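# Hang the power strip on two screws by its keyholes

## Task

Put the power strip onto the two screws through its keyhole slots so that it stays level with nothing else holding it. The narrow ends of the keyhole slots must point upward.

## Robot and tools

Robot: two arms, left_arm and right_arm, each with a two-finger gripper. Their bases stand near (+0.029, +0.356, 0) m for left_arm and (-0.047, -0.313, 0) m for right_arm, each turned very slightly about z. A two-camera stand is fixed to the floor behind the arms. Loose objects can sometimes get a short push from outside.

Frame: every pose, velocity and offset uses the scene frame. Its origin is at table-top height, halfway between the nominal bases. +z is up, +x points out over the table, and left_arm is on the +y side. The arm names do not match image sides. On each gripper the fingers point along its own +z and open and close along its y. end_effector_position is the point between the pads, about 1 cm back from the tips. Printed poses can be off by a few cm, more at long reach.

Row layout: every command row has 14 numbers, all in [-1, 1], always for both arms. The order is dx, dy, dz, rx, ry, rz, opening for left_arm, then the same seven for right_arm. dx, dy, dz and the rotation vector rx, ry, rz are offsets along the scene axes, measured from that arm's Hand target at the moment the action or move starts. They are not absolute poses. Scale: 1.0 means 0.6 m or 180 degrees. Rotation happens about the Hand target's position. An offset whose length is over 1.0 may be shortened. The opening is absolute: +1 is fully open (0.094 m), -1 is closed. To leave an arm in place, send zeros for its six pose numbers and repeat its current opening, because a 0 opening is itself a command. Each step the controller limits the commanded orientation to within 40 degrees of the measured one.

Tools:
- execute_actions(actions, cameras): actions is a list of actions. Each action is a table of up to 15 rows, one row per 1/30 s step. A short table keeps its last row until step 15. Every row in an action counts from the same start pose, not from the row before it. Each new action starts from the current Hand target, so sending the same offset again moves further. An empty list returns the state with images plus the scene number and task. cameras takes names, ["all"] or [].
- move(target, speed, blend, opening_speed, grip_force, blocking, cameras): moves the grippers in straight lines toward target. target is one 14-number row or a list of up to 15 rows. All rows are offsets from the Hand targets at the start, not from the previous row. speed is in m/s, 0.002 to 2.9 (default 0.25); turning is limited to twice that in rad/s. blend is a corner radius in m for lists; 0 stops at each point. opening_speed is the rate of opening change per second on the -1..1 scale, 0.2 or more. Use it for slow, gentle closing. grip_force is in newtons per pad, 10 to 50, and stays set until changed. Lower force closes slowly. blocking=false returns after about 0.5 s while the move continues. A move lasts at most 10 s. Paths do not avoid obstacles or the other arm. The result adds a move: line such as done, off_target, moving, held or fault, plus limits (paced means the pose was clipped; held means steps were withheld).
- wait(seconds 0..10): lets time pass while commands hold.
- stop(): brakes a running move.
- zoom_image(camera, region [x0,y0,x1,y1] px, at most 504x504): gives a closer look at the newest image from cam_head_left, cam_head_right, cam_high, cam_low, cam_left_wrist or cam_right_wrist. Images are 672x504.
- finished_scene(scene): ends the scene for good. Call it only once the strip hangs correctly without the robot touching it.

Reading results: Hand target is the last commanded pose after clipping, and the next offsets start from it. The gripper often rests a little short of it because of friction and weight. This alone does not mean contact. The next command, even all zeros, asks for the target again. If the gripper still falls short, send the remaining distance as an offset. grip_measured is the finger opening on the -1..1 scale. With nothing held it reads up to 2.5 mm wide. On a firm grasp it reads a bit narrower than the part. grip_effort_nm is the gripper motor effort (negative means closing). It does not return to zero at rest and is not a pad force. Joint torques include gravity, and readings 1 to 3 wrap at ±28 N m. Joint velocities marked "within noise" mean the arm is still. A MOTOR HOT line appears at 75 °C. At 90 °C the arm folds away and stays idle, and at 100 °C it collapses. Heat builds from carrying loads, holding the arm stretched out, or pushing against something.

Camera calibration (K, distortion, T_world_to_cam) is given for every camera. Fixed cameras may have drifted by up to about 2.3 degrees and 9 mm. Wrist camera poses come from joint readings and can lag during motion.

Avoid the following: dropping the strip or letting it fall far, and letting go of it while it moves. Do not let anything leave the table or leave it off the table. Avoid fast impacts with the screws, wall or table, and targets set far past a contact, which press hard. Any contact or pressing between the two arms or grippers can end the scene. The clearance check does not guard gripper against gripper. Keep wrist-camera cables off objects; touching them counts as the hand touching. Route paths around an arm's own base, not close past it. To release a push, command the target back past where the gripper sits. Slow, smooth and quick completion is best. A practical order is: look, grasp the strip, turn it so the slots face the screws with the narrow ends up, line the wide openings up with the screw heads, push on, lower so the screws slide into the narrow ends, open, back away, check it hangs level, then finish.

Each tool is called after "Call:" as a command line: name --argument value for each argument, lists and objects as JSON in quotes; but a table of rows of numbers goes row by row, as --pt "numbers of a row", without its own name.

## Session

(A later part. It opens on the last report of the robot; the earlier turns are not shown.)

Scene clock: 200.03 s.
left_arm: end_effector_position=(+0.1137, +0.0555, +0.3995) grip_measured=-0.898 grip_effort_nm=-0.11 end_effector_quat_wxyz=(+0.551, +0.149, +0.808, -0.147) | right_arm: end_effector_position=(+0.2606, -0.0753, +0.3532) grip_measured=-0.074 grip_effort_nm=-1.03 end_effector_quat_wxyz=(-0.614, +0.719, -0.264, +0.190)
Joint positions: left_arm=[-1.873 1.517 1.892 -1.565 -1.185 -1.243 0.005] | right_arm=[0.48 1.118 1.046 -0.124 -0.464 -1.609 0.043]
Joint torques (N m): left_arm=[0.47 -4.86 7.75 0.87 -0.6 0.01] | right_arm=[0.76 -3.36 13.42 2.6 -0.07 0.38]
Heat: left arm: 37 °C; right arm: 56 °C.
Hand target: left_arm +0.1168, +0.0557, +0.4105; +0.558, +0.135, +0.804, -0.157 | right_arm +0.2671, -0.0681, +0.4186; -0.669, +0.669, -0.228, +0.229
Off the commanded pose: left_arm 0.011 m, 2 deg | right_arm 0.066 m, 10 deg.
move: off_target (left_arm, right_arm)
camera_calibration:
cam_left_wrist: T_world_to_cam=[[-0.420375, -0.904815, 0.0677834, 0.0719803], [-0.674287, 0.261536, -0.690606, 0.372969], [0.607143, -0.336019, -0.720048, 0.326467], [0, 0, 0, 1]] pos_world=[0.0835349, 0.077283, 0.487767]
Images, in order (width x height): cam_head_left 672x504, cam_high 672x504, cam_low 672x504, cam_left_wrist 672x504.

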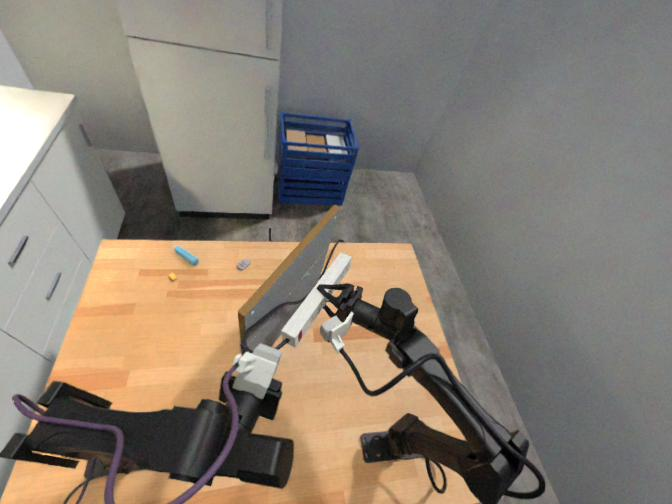

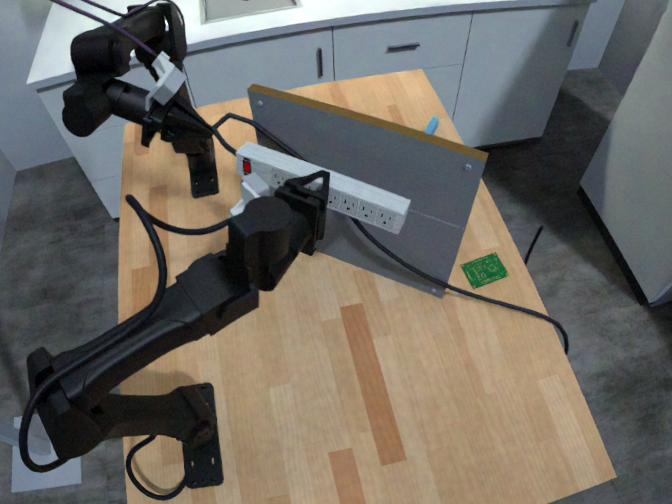

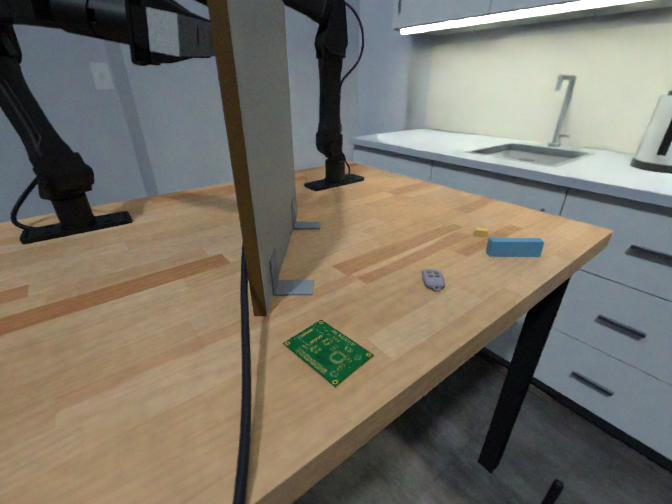

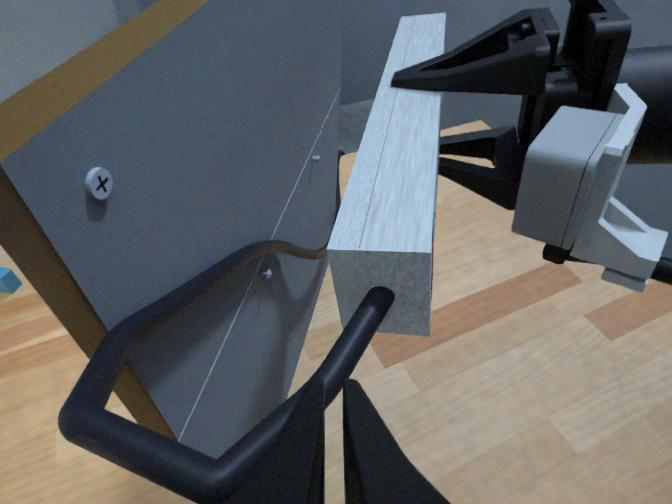

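Call:
move --target '[0,0,0,0,0,0,-0.9,0.015,0.02,-0.15,0,0,0,-0.4]' --speed 0.08 --cameras '["cam_left_wrist","cam_high","cam_head_left"]'

Call:
zoom_image --camera "cam_head_left" --region '[220, 200, 380, 380]'

Scene clock: 208.50 s.
left_arm: end_effector_position=(+0.1137, +0.0555, +0.3995) grip_measured=-0.898 grip_effort_nm=-0.11 end_effector_quat_wxyz=(+0.551, +0.149, +0.808, -0.147) | right_arm: end_effector_position=(+0.2769, -0.0627, +0.2954) grip_measured=-0.074 grip_effort_nm=-1.02 end_effector_quat_wxyz=(-0.628, +0.704, -0.254, +0.213)
Joint positions: left_arm=[-1.873 1.517 1.892 -1.565 -1.185 -1.243 0.005] | right_arm=[0.51 1.182 0.797 0.252 -0.416 -1.606 0.043]
Joint torques (N m): left_arm=[0.44 -4.81 7.77 0.86 -0.6 0] | right_arm=[0.99 -4.22 8.02 2.55 -0.14 0.31]
Heat: left arm: 37 °C; right arm: 58 °C.
Hand target: left_arm +0.1168, +0.0557, +0.4105; +0.558, +0.135, +0.804, -0.157 | right_arm +0.2761, -0.0561, +0.3286; -0.669, +0.669, -0.228, +0.229
Off the commanded pose: left_arm 0.011 m, 2 deg | right_arm 0.034 m, 7 deg.
move: off_target (left_arm, right_arm)
camera_calibration:
cam_left_wrist: T_world_to_cam=[[-0.420375, -0.904815, 0.0677834, 0.0719803], [-0.674287, 0.261536, -0.690606, 0.372969], [0.607143, -0.336019, -0.720048, 0.326467], [0, 0, 0, 1]] pos_world=[0.0835349, 0.077283, 0.487767]
Images, in order (width x height): cam_head_left 672x504, cam_high 672x504, cam_left_wrist 672x504.

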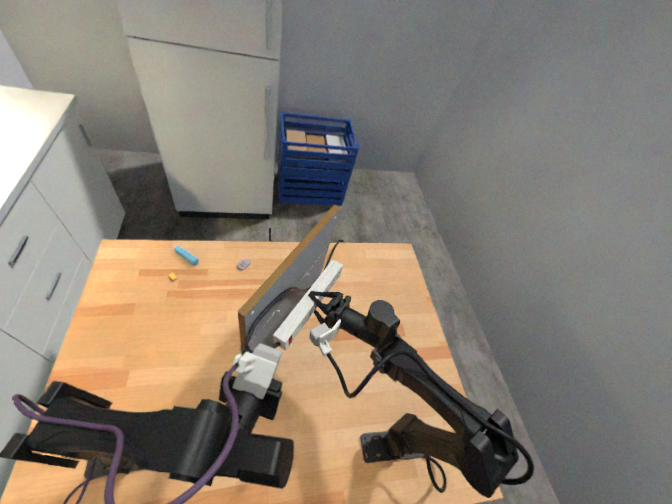

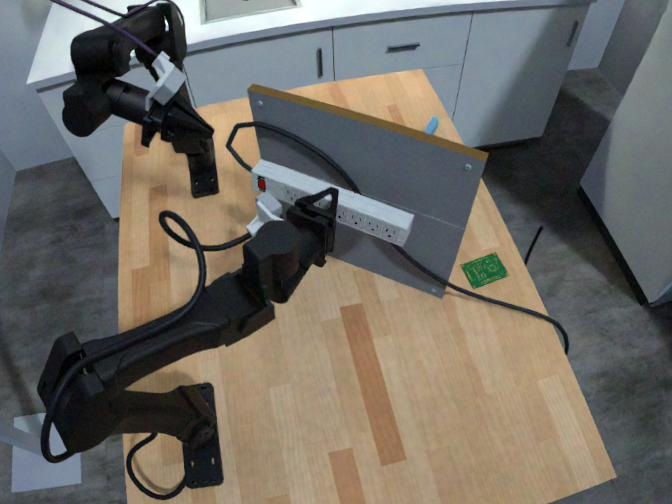

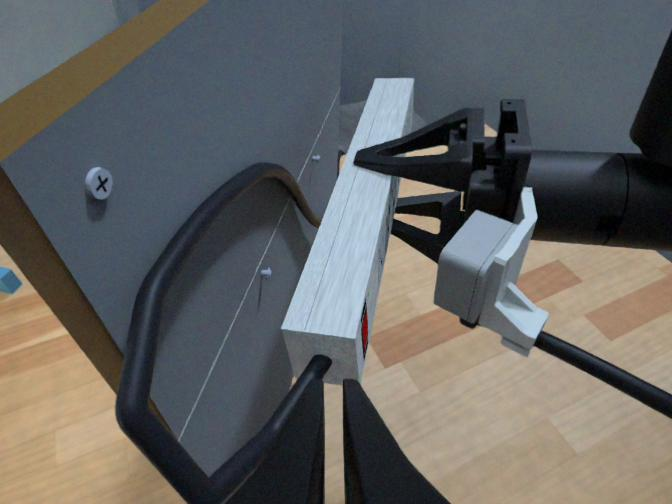

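Scaled by 2.800.

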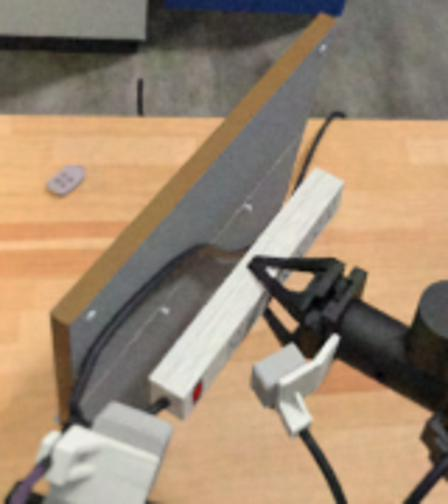

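Call:
move --pt "0 0 0 0 0 0 -0.9 -0.0915 -0.118 0 0 0 0 -0.4" --pt "0 0 0 0 0 0 -0.9 -0.0915 -0.118 -0.29 -0.08 -0.105 0 -0.4" --speed 0.12 --cameras '["cam_left_wrist","cam_high","cam_head_left"]'

Scene clock: 242.03 s.
left_arm: end_effector_position=(+0.1137, +0.0555, +0.3995) grip_measured=-0.898 grip_effort_nm=-0.11 end_effector_quat_wxyz=(+0.551, +0.149, +0.808, -0.147) | right_arm: end_effector_position=(+0.2238, -0.1292, +0.1340) grip_measured=-0.074 grip_effort_nm=-1.03 end_effector_quat_wxyz=(-0.583, +0.728, -0.103, +0.347)
Joint positions: left_arm=[-1.873 1.517 1.892 -1.565 -1.185 -1.243 0.005] | right_arm=[0.298 1.409 0.079 1.231 -0.626 -2.025 0.044]
Joint torques (N m): left_arm=[0.44 -4.83 7.76 0.86 -0.61 0] | right_arm=[-0.17 -3.25 4.52 2.31 -0.25 0.36]
Heat: left arm: 37 °C; right arm: 63 °C.
Hand target: left_arm +0.1168, +0.0557, +0.4105; +0.558, +0.135, +0.804, -0.157 | right_arm +0.2212, -0.1269, +0.1546; -0.609, +0.701, -0.085, +0.362
Off the commanded pose: left_arm 0.011 m, 2 deg | right_arm 0.021 m, 5 deg.
move: off_target (left_arm, right_arm)
camera_calibration:
cam_left_wrist: T_world_to_cam=[[-0.420375, -0.904815, 0.0677834, 0.0719803], [-0.674287, 0.261536, -0.690606, 0.372969], [0.607143, -0.336019, -0.720048, 0.326467], [0, 0, 0, 1]] pos_world=[0.0835349, 0.077283, 0.487767]
Images, in order (width x height): cam_head_left 672x504, cam_high 672x504, cam_left_wrist 672x504.

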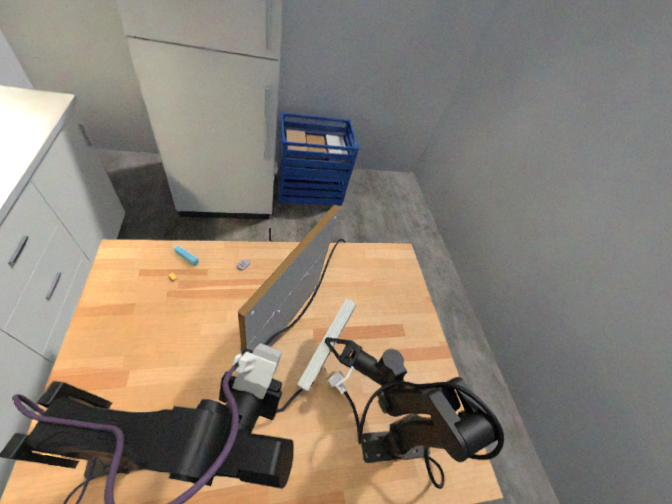

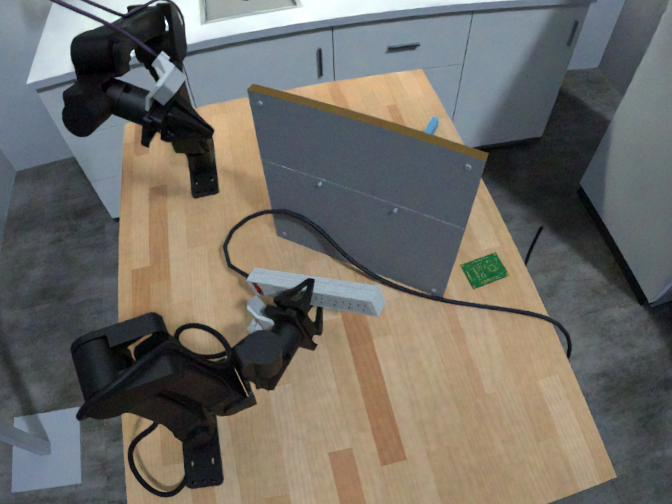

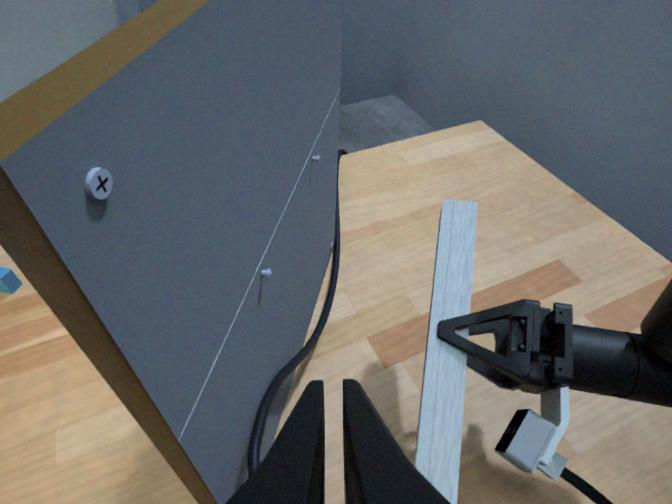

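Call:
move --pt "0 0 0 0 0 0 -0.9 0.092 0.118 0.02 0 0 0 -0.4" --pt "0 0 0 0 0 0 -0.9 0.092 0.118 0.16 0 0 0 -0.4" --pt "0 0 0 0 0 0 -0.9 0.092 0.118 0.25 0.08 0.105 0 -0.4" --speed 0.1 --cameras '["cam_left_wrist","cam_high","cam_head_left"]'

Scene clock: 252.50 s.
left_arm: end_effector_position=(+0.1137, +0.0555, +0.3995) grip_measured=-0.898 grip_effort_nm=-0.11 end_effector_quat_wxyz=(+0.551, +0.149, +0.808, -0.147) | right_arm: end_effector_position=(+0.2699, -0.0638, +0.2302) grip_measured=-0.074 grip_effort_nm=-1.02 end_effector_quat_wxyz=(-0.605, +0.725, -0.267, +0.192)
Joint positions: left_arm=[-1.873 1.517 1.892 -1.565 -1.185 -1.243 0.005] | right_arm=[0.513 1.223 0.631 0.378 -0.423 -1.614 0.044]
Joint torques (N m): left_arm=[0.44 -4.85 7.79 0.88 -0.6 0] | right_arm=[0.58 -7.51 12.92 2.41 -0.11 0.42]
Heat: left arm: 37 °C; right arm: 61 °C.
Hand target: left_arm +0.1168, +0.0557, +0.4105; +0.558, +0.135, +0.804, -0.157 | right_arm +0.2764, -0.0561, +0.3046; -0.669, +0.669, -0.228, +0.229
Off the commanded pose: left_arm 0.011 m, 2 deg | right_arm 0.075 m, 11 deg.
move: off_target (left_arm, right_arm)
camera_calibration:
cam_left_wrist: T_world_to_cam=[[-0.420375, -0.904815, 0.0677834, 0.0719803], [-0.674287, 0.261536, -0.690606, 0.372969], [0.607143, -0.336019, -0.720048, 0.326467], [0, 0, 0, 1]] pos_world=[0.0835349, 0.077283, 0.487767]
Images, in order (width x height): cam_head_left 672x504, cam_high 672x504, cam_left_wrist 672x504.

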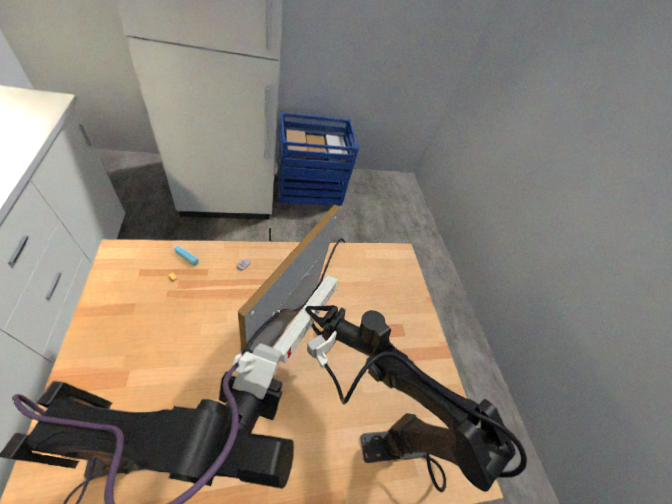

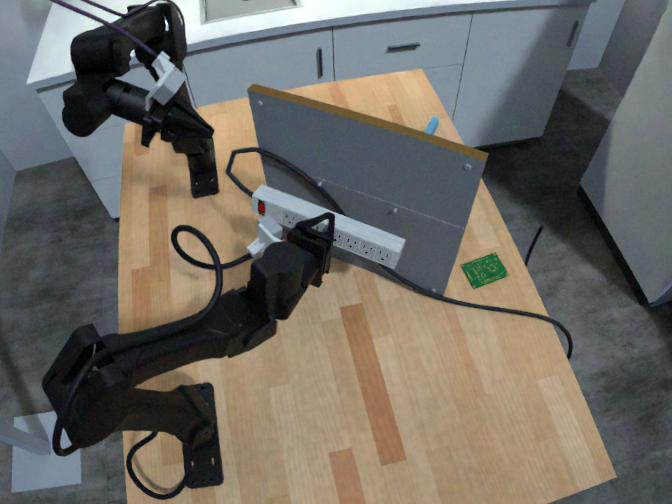

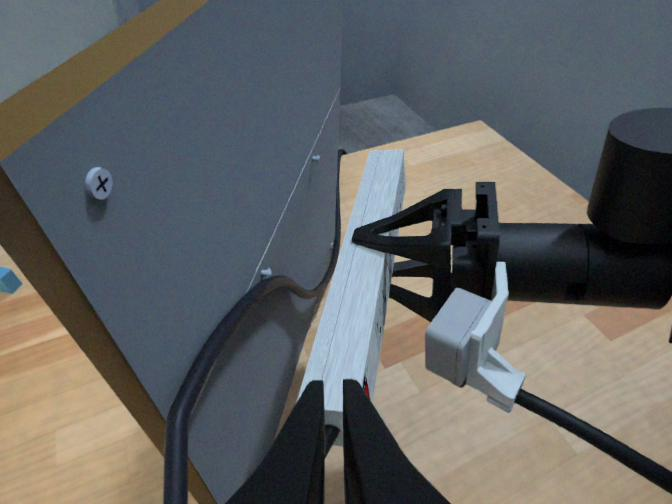

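Call:
move --pt "0 0 0 0 0 0 -0.9 -0.05 -0.065 0.05 0 0 0 -0.4" --pt "0 0 0 0 0 0 -0.9 0 0 0.05 0 0 0 -0.4" --speed 0.1 --cameras '["cam_left_wrist","cam_high"]'

Call:
zoom_image --camera "cam_left_wrist" --region '[200, 80, 450, 400]'

Call:
zoom_image --camera "cam_high" --region '[240, 130, 480, 300]'

Scene clock: 309.27 s.
left_arm: end_effector_position=(+0.1137, +0.0555, +0.3995) grip_measured=-0.898 grip_effort_nm=-0.11 end_effector_quat_wxyz=(+0.551, +0.149, +0.808, -0.147) | right_arm: end_effector_position=(+0.2635, -0.0660, +0.2667) grip_measured=-0.074 grip_effort_nm=-1.03 end_effector_quat_wxyz=(-0.611, +0.723, -0.263, +0.189)
Joint positions: left_arm=[-1.873 1.517 1.892 -1.565 -1.185 -1.243 0.005] | right_arm=[0.509 1.151 0.729 0.219 -0.438 -1.609 0.044]
Joint torques (N m): left_arm=[0.43 -4.89 7.77 0.87 -0.61 0] | right_arm=[0.51 -4.07 13.5 2.59 -0.01 0.38]
Heat: left arm: 37 °C; right arm: 60 °C.
Hand target: left_arm +0.1168, +0.0557, +0.4105; +0.558, +0.135, +0.804, -0.157 | right_arm +0.2765, -0.0561, +0.3347; -0.669, +0.669, -0.228, +0.229
Off the commanded pose: left_arm 0.011 m, 2 deg | right_arm 0.070 m, 11 deg.
move: off_target (left_arm, right_arm)
camera_calibration:
cam_left_wrist: T_world_to_cam=[[-0.420375, -0.904815, 0.0677834, 0.0719803], [-0.674287, 0.261536, -0.690606, 0.372969], [0.607143, -0.336019, -0.720048, 0.326467], [0, 0, 0, 1]] pos_world=[0.0835349, 0.077283, 0.487767]
Images, in order (width x height): cam_high 672x504, cam_left_wrist 672x504.

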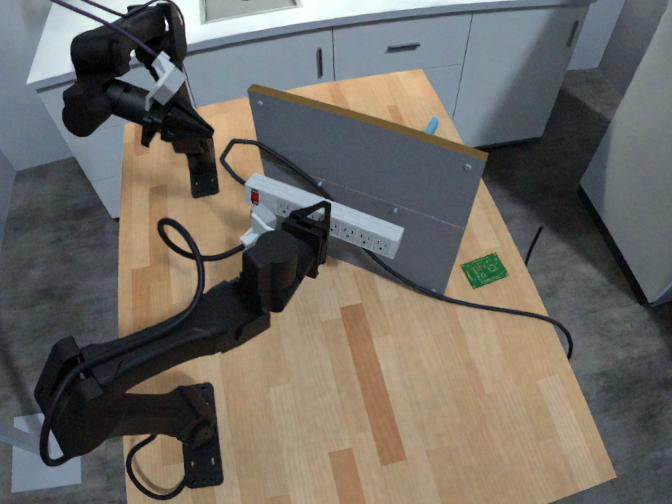

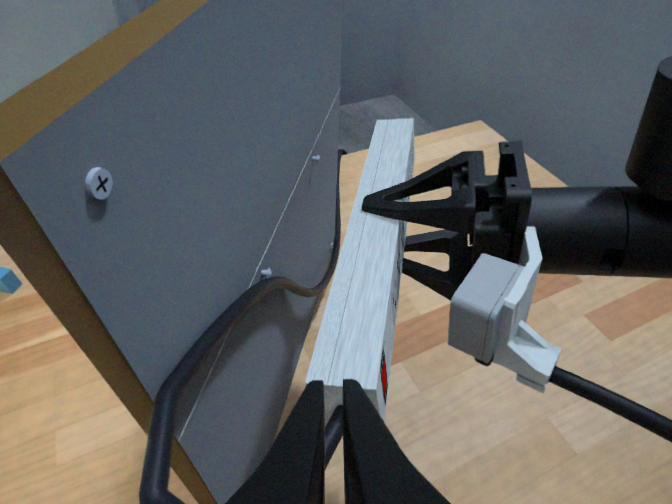

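Scaled by 1.575.

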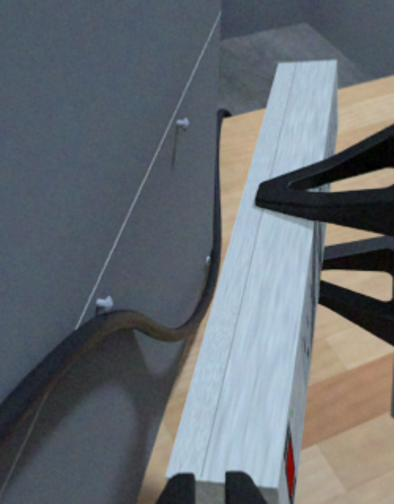

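Scaled by 2.100.

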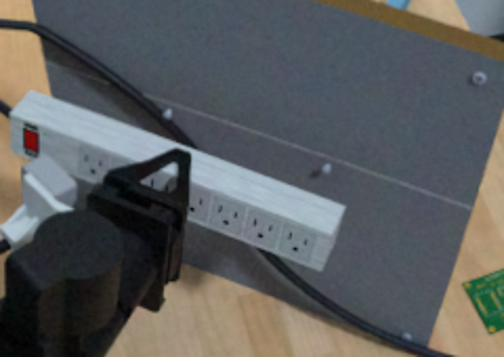

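Call:
move --pt "0.092 0.05 0 0 0 0 -0.9 0 0 0 0 0 0 -0.4" --pt "0.092 0.05 -0.30 0 0 0 -0.9 0 0 0 0 0 0 -0.4" --speed 0.1 --cameras '["cam_left_wrist","cam_high","cam_head_left"]'

Scene clock: 329.60 s.
left_arm: end_effector_position=(+0.1714, +0.0837, +0.2371) grip_measured=-0.898 grip_effort_nm=-0.10 end_effector_quat_wxyz=(+0.561, +0.130, +0.802, -0.162) | right_arm: end_effector_position=(+0.2690, -0.0734, +0.2586) grip_measured=-0.074 grip_effort_nm=-1.02 end_effector_quat_wxyz=(-0.587, +0.736, -0.258, +0.217)
Joint positions: left_arm=[-1.645 1.081 0.804 -0.465 -1.079 -0.8 0.005] | right_arm=[0.502 1.151 0.729 0.186 -0.401 -1.68 0.044]
Joint torques (N m): left_arm=[0.43 -3 4.9 1.41 -0.22 0.01] | right_arm=[0.58 -4.62 14.12 2.7 -0.5 1.02]
Heat: left arm: 37 °C; right arm: 63 °C.
Hand target: left_arm +0.1721, +0.0857, +0.2304; +0.558, +0.135, +0.804, -0.157 | right_arm +0.2764, -0.0560, +0.3347; -0.669, +0.669, -0.228, +0.229
Off the commanded pose: left_arm 0.007 m, 1 deg | right_arm 0.078 m, 13 deg.
move: off_target (right_arm)
camera_calibration:
cam_left_wrist: T_world_to_cam=[[-0.407541, -0.907009, 0.10604, 0.121642], [-0.66888, 0.217436, -0.710859, 0.299786], [0.621699, -0.360632, -0.695295, 0.177663], [0, 0, 0, 1]] pos_world=[0.139642, 0.109217, 0.323734]
Images, in order (width x height): cam_head_left 672x504, cam_high 672x504, cam_left_wrist 672x504.

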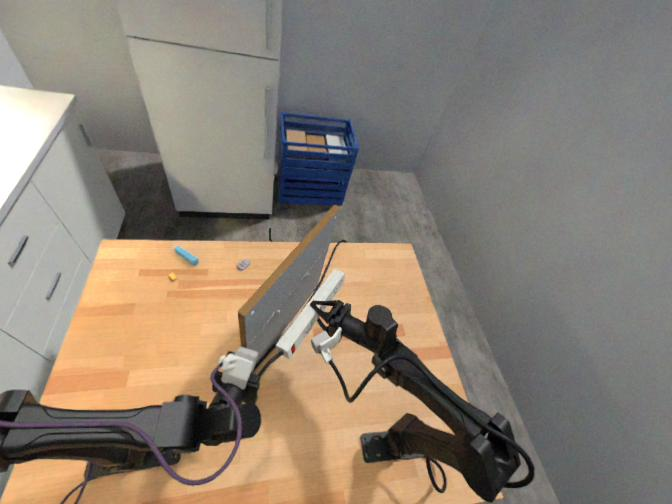

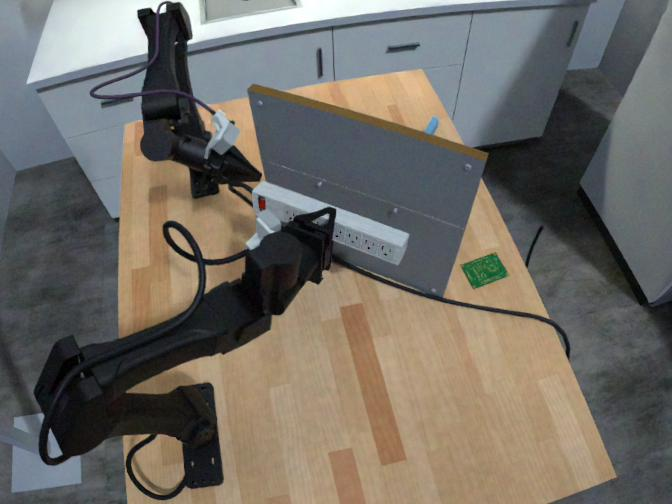

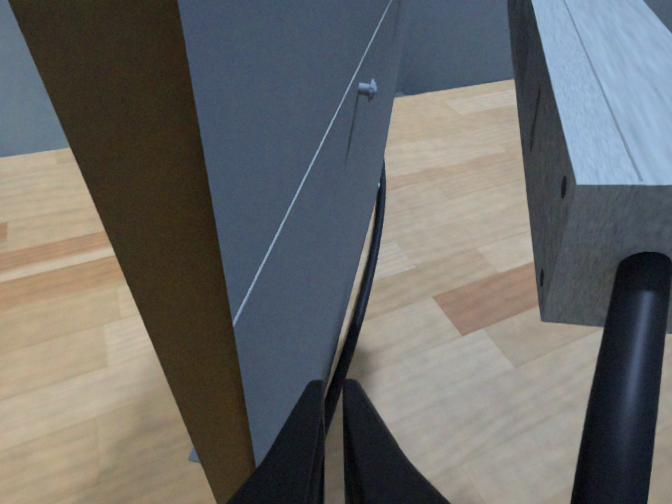

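Call:
move --pt "0 0 0 0 0 0 -0.9 -0.04 -0.053 0.015 0 0 0 -0.4" --pt "0 0 0 0 0 0 -0.9 0.025 0.033 0.015 0.009 0.012 0 -0.4" --speed 0.1 --cameras '["cam_left_wrist","cam_high"]'

Call:
zoom_image --camera "cam_high" --region '[240, 130, 480, 300]'

Scene clock: 344.43 s.
left_arm: end_effector_position=(+0.1718, +0.0867, +0.2307) grip_measured=-0.899 grip_effort_nm=-0.09 end_effector_quat_wxyz=(+0.558, +0.142, +0.804, -0.148) | right_arm: end_effector_position=(+0.2875, -0.0535, +0.2798) grip_measured=-0.074 grip_effort_nm=-1.02 end_effector_quat_wxyz=(-0.609, +0.717, -0.271, +0.204)
Joint positions: left_arm=[-1.643 1.081 0.795 -0.486 -1.072 -0.794 0.005] | right_arm=[0.533 1.248 0.831 0.227 -0.38 -1.604 0.043]
Joint torques (N m): left_arm=[0.02 -3 5.61 1.63 -0.3 -0.04] | right_arm=[2.03 -4.75 13.45 2.47 -0.22 0.79]
Heat: left arm: 37 °C; right arm: 68 °C.
Hand target: left_arm +0.1721, +0.0857, +0.2305; +0.558, +0.135, +0.804, -0.157 | right_arm +0.2915, -0.0363, +0.3435; -0.674, +0.664, -0.244, +0.213
Off the commanded pose: left_arm 0.001 m, 1 deg | right_arm 0.066 m, 10 deg.
move: off_target (right_arm)
camera_calibration:
cam_left_wrist: T_world_to_cam=[[-0.411183, -0.908569, 0.073695, 0.133357], [-0.667948, 0.245297, -0.70262, 0.290448], [0.620301, -0.33813, -0.707739, 0.175226], [0, 0, 0, 1]] pos_world=[0.140145, 0.109168, 0.318261]
Images, in order (width x height): cam_high 672x504, cam_left_wrist 672x504.

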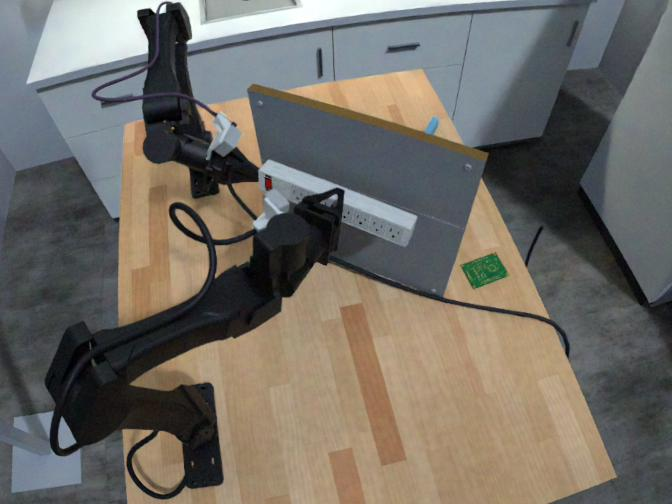

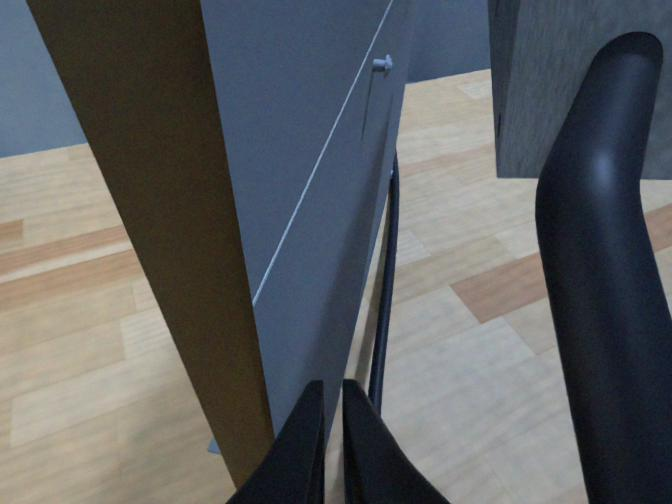

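Scaled by 2.100.

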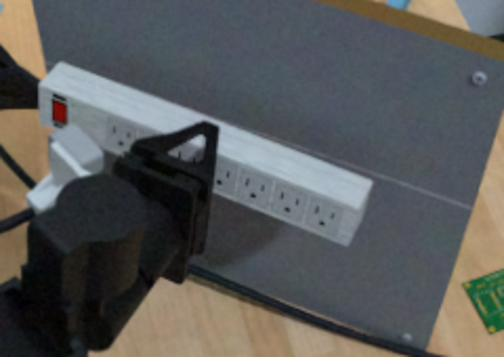

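Call:
move --pt "0 0 0 0 0 0 -0.9 -0.03 -0.06 -0.045 0 0 0.011 -0.4" --pt "0 0 0 0 0 0 -0.9 0.034 0.012 -0.045 0 0 0.011 -0.4" --speed 0.1 --cameras '["cam_left_wrist","cam_high","cam_head_left"]'

Call:
zoom_image --camera "cam_high" --region '[240, 130, 480, 300]'

Call:
zoom_image --camera "cam_head_left" --region '[220, 220, 370, 380]'

Scene clock: 377.90 s.
left_arm: end_effector_position=(+0.1724, +0.0871, +0.2309) grip_measured=-0.899 grip_effort_nm=-0.09 end_effector_quat_wxyz=(+0.559, +0.141, +0.804, -0.147) | right_arm: end_effector_position=(+0.3036, -0.0424, +0.2601) grip_measured=-0.074 grip_effort_nm=-1.03 end_effector_quat_wxyz=(-0.625, +0.714, -0.257, +0.183)
Joint positions: left_arm=[-1.641 1.081 0.795 -0.487 -1.074 -0.793 0.005] | right_arm=[0.506 1.37 0.815 0.386 -0.463 -1.586 0.043]
Joint torques (N m): left_arm=[0.03 -2.97 5.64 1.62 -0.29 -0.05] | right_arm=[1.29 -5.5 13.11 2.34 -0.04 0.65]
Heat: left arm: 38 °C; right arm: 70 °C.
Hand target: left_arm +0.1721, +0.0857, +0.2305; +0.558, +0.135, +0.804, -0.157 | right_arm +0.3119, -0.0291, +0.3166; -0.678, +0.668, -0.233, +0.201
Off the commanded pose: left_arm 0.002 m, 1 deg | right_arm 0.059 m, 9 deg.
move: off_target (right_arm)
camera_calibration:
cam_left_wrist: T_world_to_cam=[[-0.408617, -0.909812, 0.0726285, 0.134035], [-0.66781, 0.243788, -0.703276, 0.291108], [0.622143, -0.335872, -0.707198, 0.174445], [0, 0, 0, 1]] pos_world=[0.140645, 0.109569, 0.318362]
Images, in order (width x height): cam_head_left 672x504, cam_high 672x504, cam_left_wrist 672x504.

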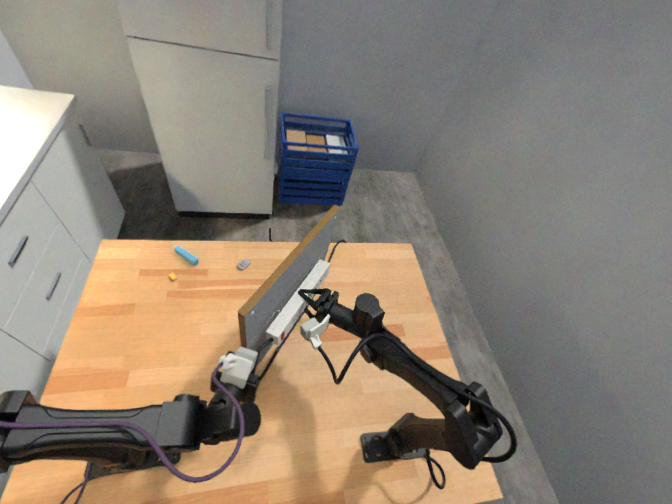

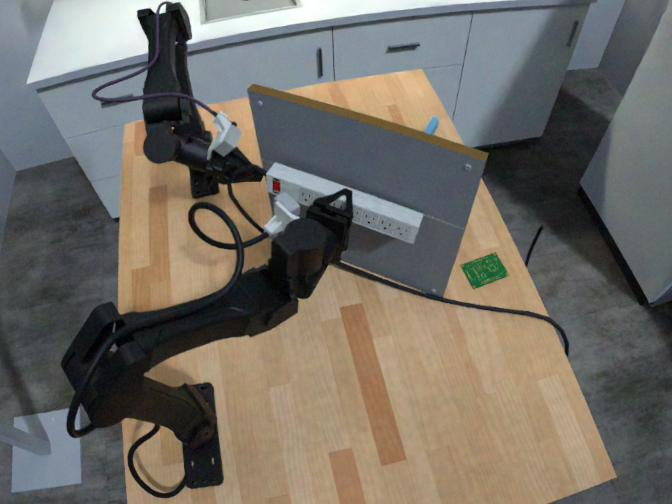

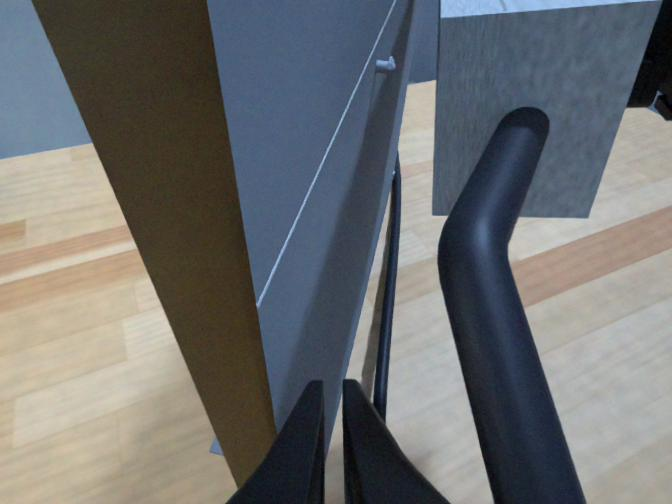

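Scaled by 2.100.

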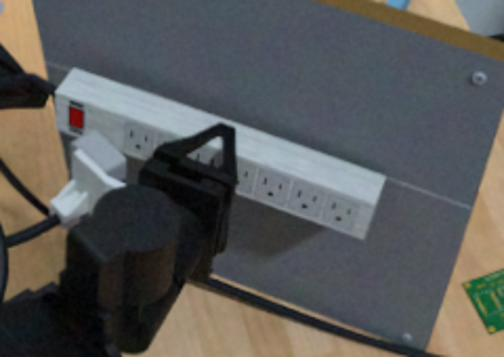

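Scaled by 3.150.

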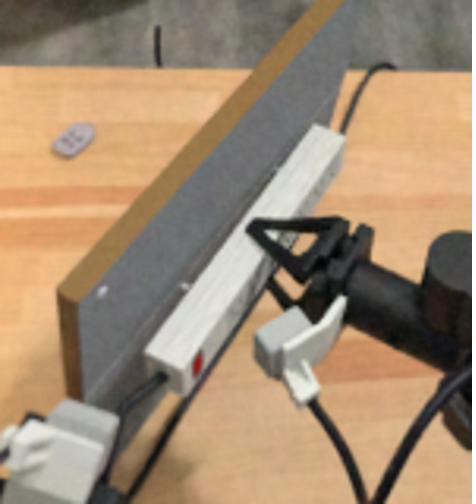

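Call:
move --pt "0 0 0 0 0 0 -0.9 -0.03 -0.08 -0.03 0.0386 -0.029 0.011 -0.4" --pt "0 0 0 0 0 0 -0.9 0.022 -0.008 -0.03 0.0386 -0.029 0.011 -0.4" --speed 0.1 --cameras '["cam_left_wrist","cam_high","cam_head_left"]'

Call:
zoom_image --camera "cam_high" --region '[240, 130, 480, 300]'

Call:
zoom_image --camera "cam_head_left" --region '[220, 220, 370, 380]'

Scene clock: 408.47 s.
left_arm: end_effector_position=(+0.1717, +0.0856, +0.2309) grip_measured=-0.899 grip_effort_nm=-0.09 end_effector_quat_wxyz=(+0.556, +0.140, +0.805, -0.152) | right_arm: end_effector_position=(+0.3191, -0.0462, +0.2475) grip_measured=-0.074 grip_effort_nm=-1.02 end_effector_quat_wxyz=(+0.686, -0.662, +0.233, -0.191)
Joint positions: left_arm=[-1.641 1.081 0.795 -0.479 -1.067 -0.793 0.005] | right_arm=[0.456 1.523 0.702 0.837 -0.538 -1.496 0.043]
Joint torques (N m): left_arm=[-0.01 -3.02 5.6 1.56 -0.34 -0.04] | right_arm=[1.77 -5.74 12.6 2.22 0.02 0.61]
Heat: left arm: 38 °C; right arm: 70 °C.
Hand target: left_arm +0.1721, +0.0857, +0.2305; +0.558, +0.135, +0.804, -0.157 | right_arm +0.3250, -0.0338, +0.2986; +0.730, -0.620, +0.202, -0.205
Off the commanded pose: left_arm 0.001 m, 1 deg | right_arm 0.053 m, 8 deg.
move: off_target (right_arm)
camera_calibration:
cam_left_wrist: T_world_to_cam=[[-0.412954, -0.907132, 0.0811225, 0.13082], [-0.670387, 0.242467, -0.701278, 0.291105], [0.616482, -0.343979, -0.708257, 0.176379], [0, 0, 0, 1]] pos_world=[0.140441, 0.108758, 0.318455]
Images, in order (width x height): cam_head_left 672x504, cam_high 672x504, cam_left_wrist 672x504.

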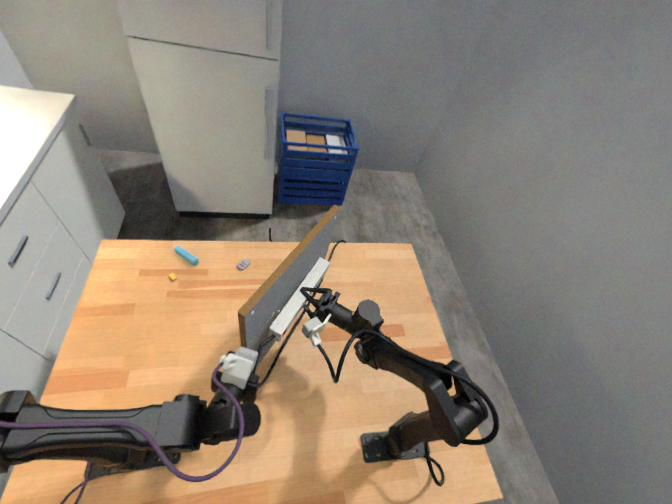

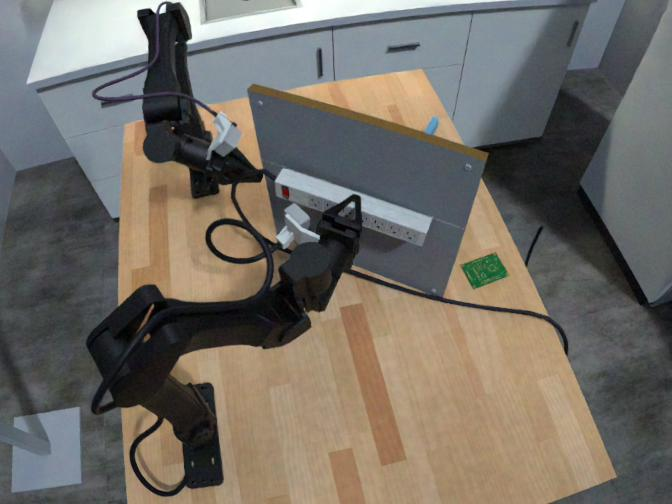

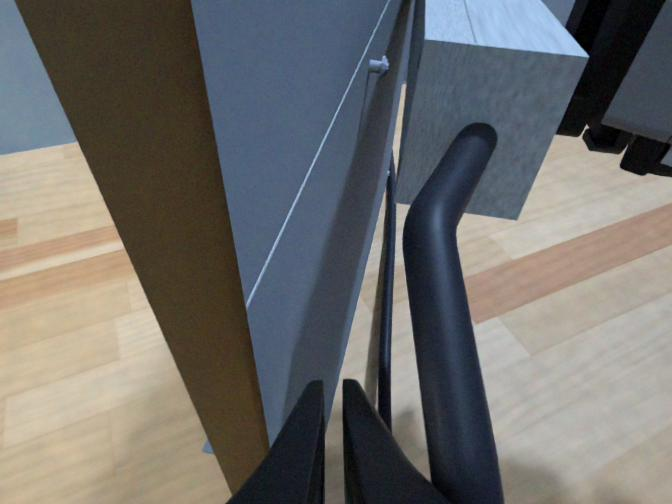

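Scaled by 2.100.

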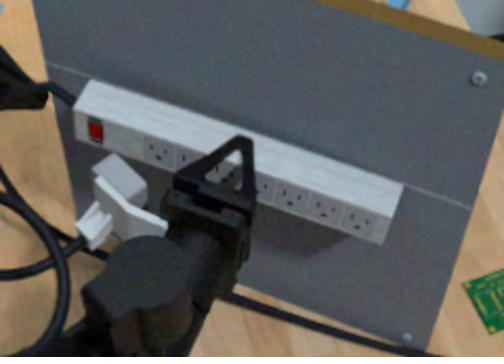

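Scaled by 3.150.

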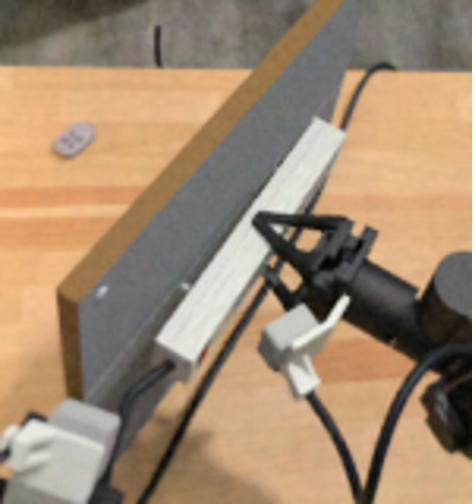

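Call:
move --pt "0 0 0 0 0 0 -0.9 -0.045 -0.06 -0.0095 0.0067 -0.005 0 -0.4" --pt "0 0 0 0 0 0 -0.9 -0.0037 0.0028 -0.0095 0.0067 -0.005 0 -0.4" --pt "0 0 0 0 0 0 -0.9 0.0183 0.0322 -0.0095 0.0067 -0.005 0 -0.4" --speed 0.08 --cameras '["cam_left_wrist","cam_high"]'

Call:
zoom_image --camera "cam_high" --region '[240, 130, 480, 300]'

Call:
zoom_image --camera "cam_left_wrist" --region '[330, 0, 530, 250]'

Scene clock: 430.80 s.
left_arm: end_effector_position=(+0.1762, +0.0908, +0.2326) grip_measured=-0.899 grip_effort_nm=-0.08 end_effector_quat_wxyz=(+0.565, +0.133, +0.802, -0.139) | right_arm: end_effector_position=(+0.3206, -0.0409, +0.2434) grip_measured=-0.074 grip_effort_nm=-1.03 end_effector_quat_wxyz=(+0.699, -0.649, +0.225, -0.201)
Joint positions: left_arm=[-1.633 1.081 0.795 -0.491 -1.094 -0.795 0.005] | right_arm=[0.473 1.579 0.681 0.964 -0.517 -1.484 0.043]
Joint torques (N m): left_arm=[-0.66 -2.95 5.67 1.65 -0.09 -0.04] | right_arm=[3.85 -3.75 16.54 1.79 0.19 0.53]
Heat: left arm: 38 °C; right arm: 70 °C.
Hand target: left_arm +0.1721, +0.0857, +0.2305; +0.558, +0.135, +0.804, -0.156 | right_arm +0.3361, -0.0146, +0.2930; +0.738, -0.610, +0.198, -0.208
Off the commanded pose: left_arm 0.007 m, 2 deg | right_arm 0.058 m, 7 deg.
move: off_target (right_arm)
camera_calibration:
cam_left_wrist: T_world_to_cam=[[-0.389414, -0.918724, 0.0656048, 0.137761], [-0.663548, 0.230428, -0.711764, 0.296446], [0.638797, -0.320702, -0.699349, 0.16845], [0, 0, 0, 1]] pos_world=[0.142747, 0.112277, 0.319766]
Images, in order (width x height): cam_high 672x504, cam_left_wrist 672x504.

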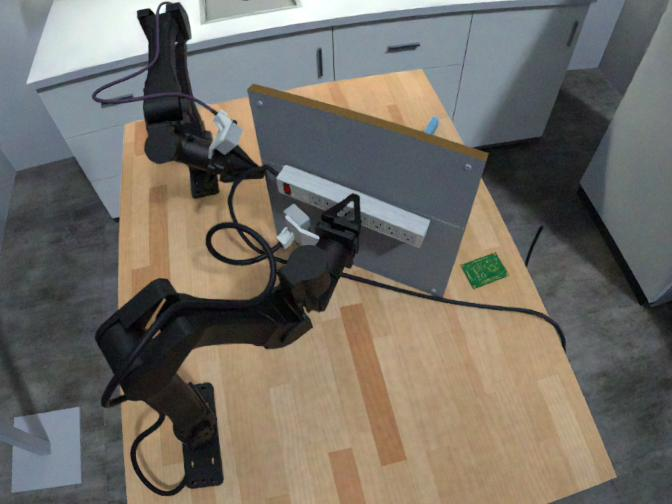

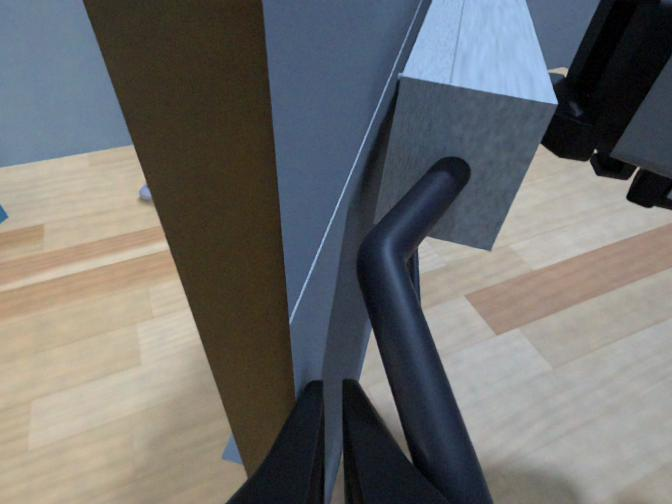

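Scaled by 2.100.

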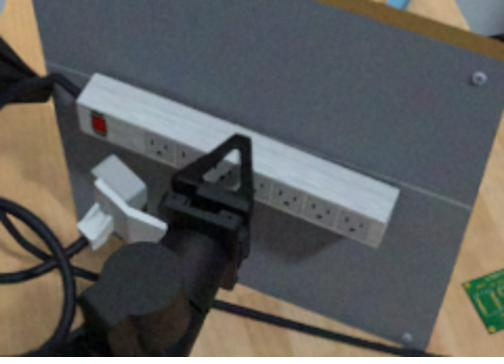

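Scaled by 2.016.

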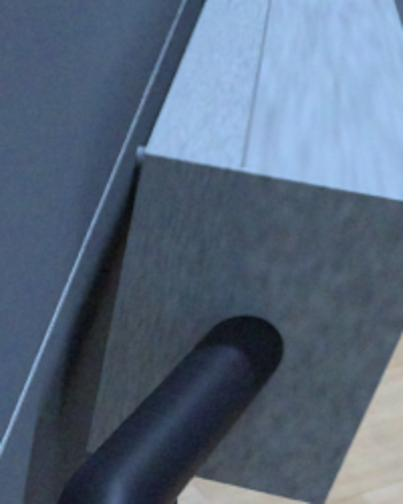

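Call:
move --pt "0 0 0 0 0 0 -0.9 -0.06 -0.09 0.004 0 0 0.012 -0.4" --pt "0 0 0 0 0 0 -0.9 -0.02 -0.027 0.004 0 0 0.012 -0.4" --pt "0 0 0 0 0 0 -0.9 0.003 0.005 0.004 0 0 0.014 -0.4" --speed 0.08 --cameras '["cam_left_wrist","cam_high"]'

Call:
zoom_image --camera "cam_high" --region '[240, 130, 480, 300]'

Call:
zoom_image --camera "cam_left_wrist" --region '[330, 0, 530, 250]'

Scene clock: 449.50 s.
left_arm: end_effector_position=(+0.1747, +0.0892, +0.2315) grip_measured=-0.899 grip_effort_nm=-0.08 end_effector_quat_wxyz=(+0.562, +0.136, +0.804, -0.143) | right_arm: end_effector_position=(+0.3192, -0.0405, +0.2511) grip_measured=-0.074 grip_effort_nm=-1.02 end_effector_quat_wxyz=(+0.709, -0.648, +0.207, -0.184)
Joint positions: left_arm=[-1.635 1.081 0.795 -0.49 -1.083 -0.796 0.005] | right_arm=[0.45 1.586 0.702 0.974 -0.588 -1.466 0.043]
Joint torques (N m): left_arm=[-0.51 -2.99 5.63 1.65 -0.2 -0.03] | right_arm=[4.86 -2.37 17.18 1.71 0.34 0.43]
Heat: left arm: 38 °C; right arm: 65 °C.
Hand target: left_arm +0.1721, +0.0857, +0.2305; +0.558, +0.135, +0.804, -0.157 | right_arm +0.3379, -0.0116, +0.2952; +0.743, -0.615, +0.185, -0.192
Off the commanded pose: left_arm 0.004 m, 2 deg | right_arm 0.056 m, 6 deg.
move: off_target (right_arm)
camera_calibration:
cam_left_wrist: T_world_to_cam=[[-0.397632, -0.914864, 0.0700878, 0.13588], [-0.667065, 0.235789, -0.706702, 0.293946], [0.63001, -0.327761, -0.704031, 0.171376], [0, 0, 0, 1]] pos_world=[0.142143, 0.111173, 0.318863]
Images, in order (width x height): cam_high 672x504, cam_left_wrist 672x504.

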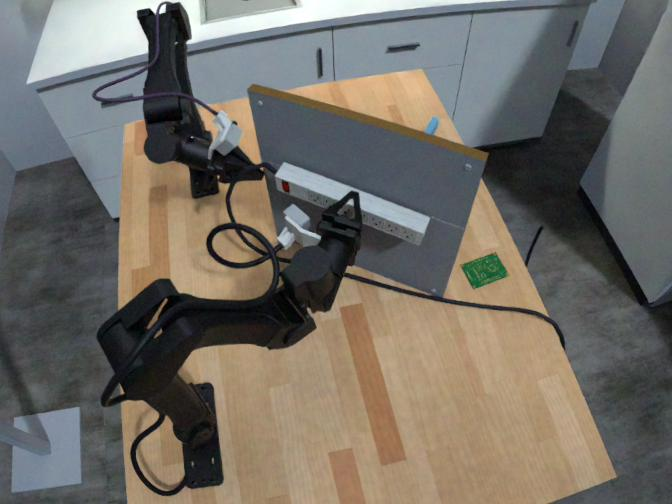

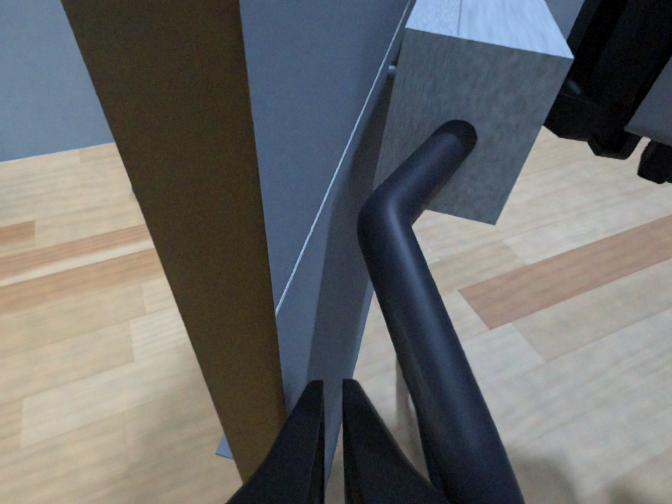

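Scaled by 2.100.

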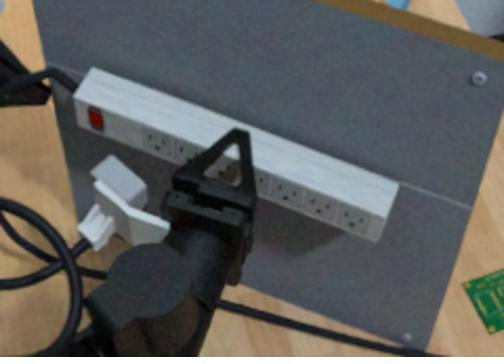

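Scaled by 2.016.

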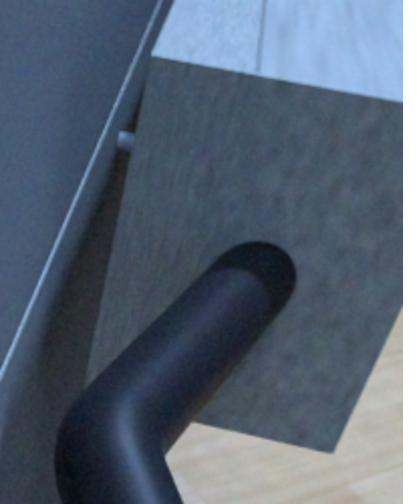

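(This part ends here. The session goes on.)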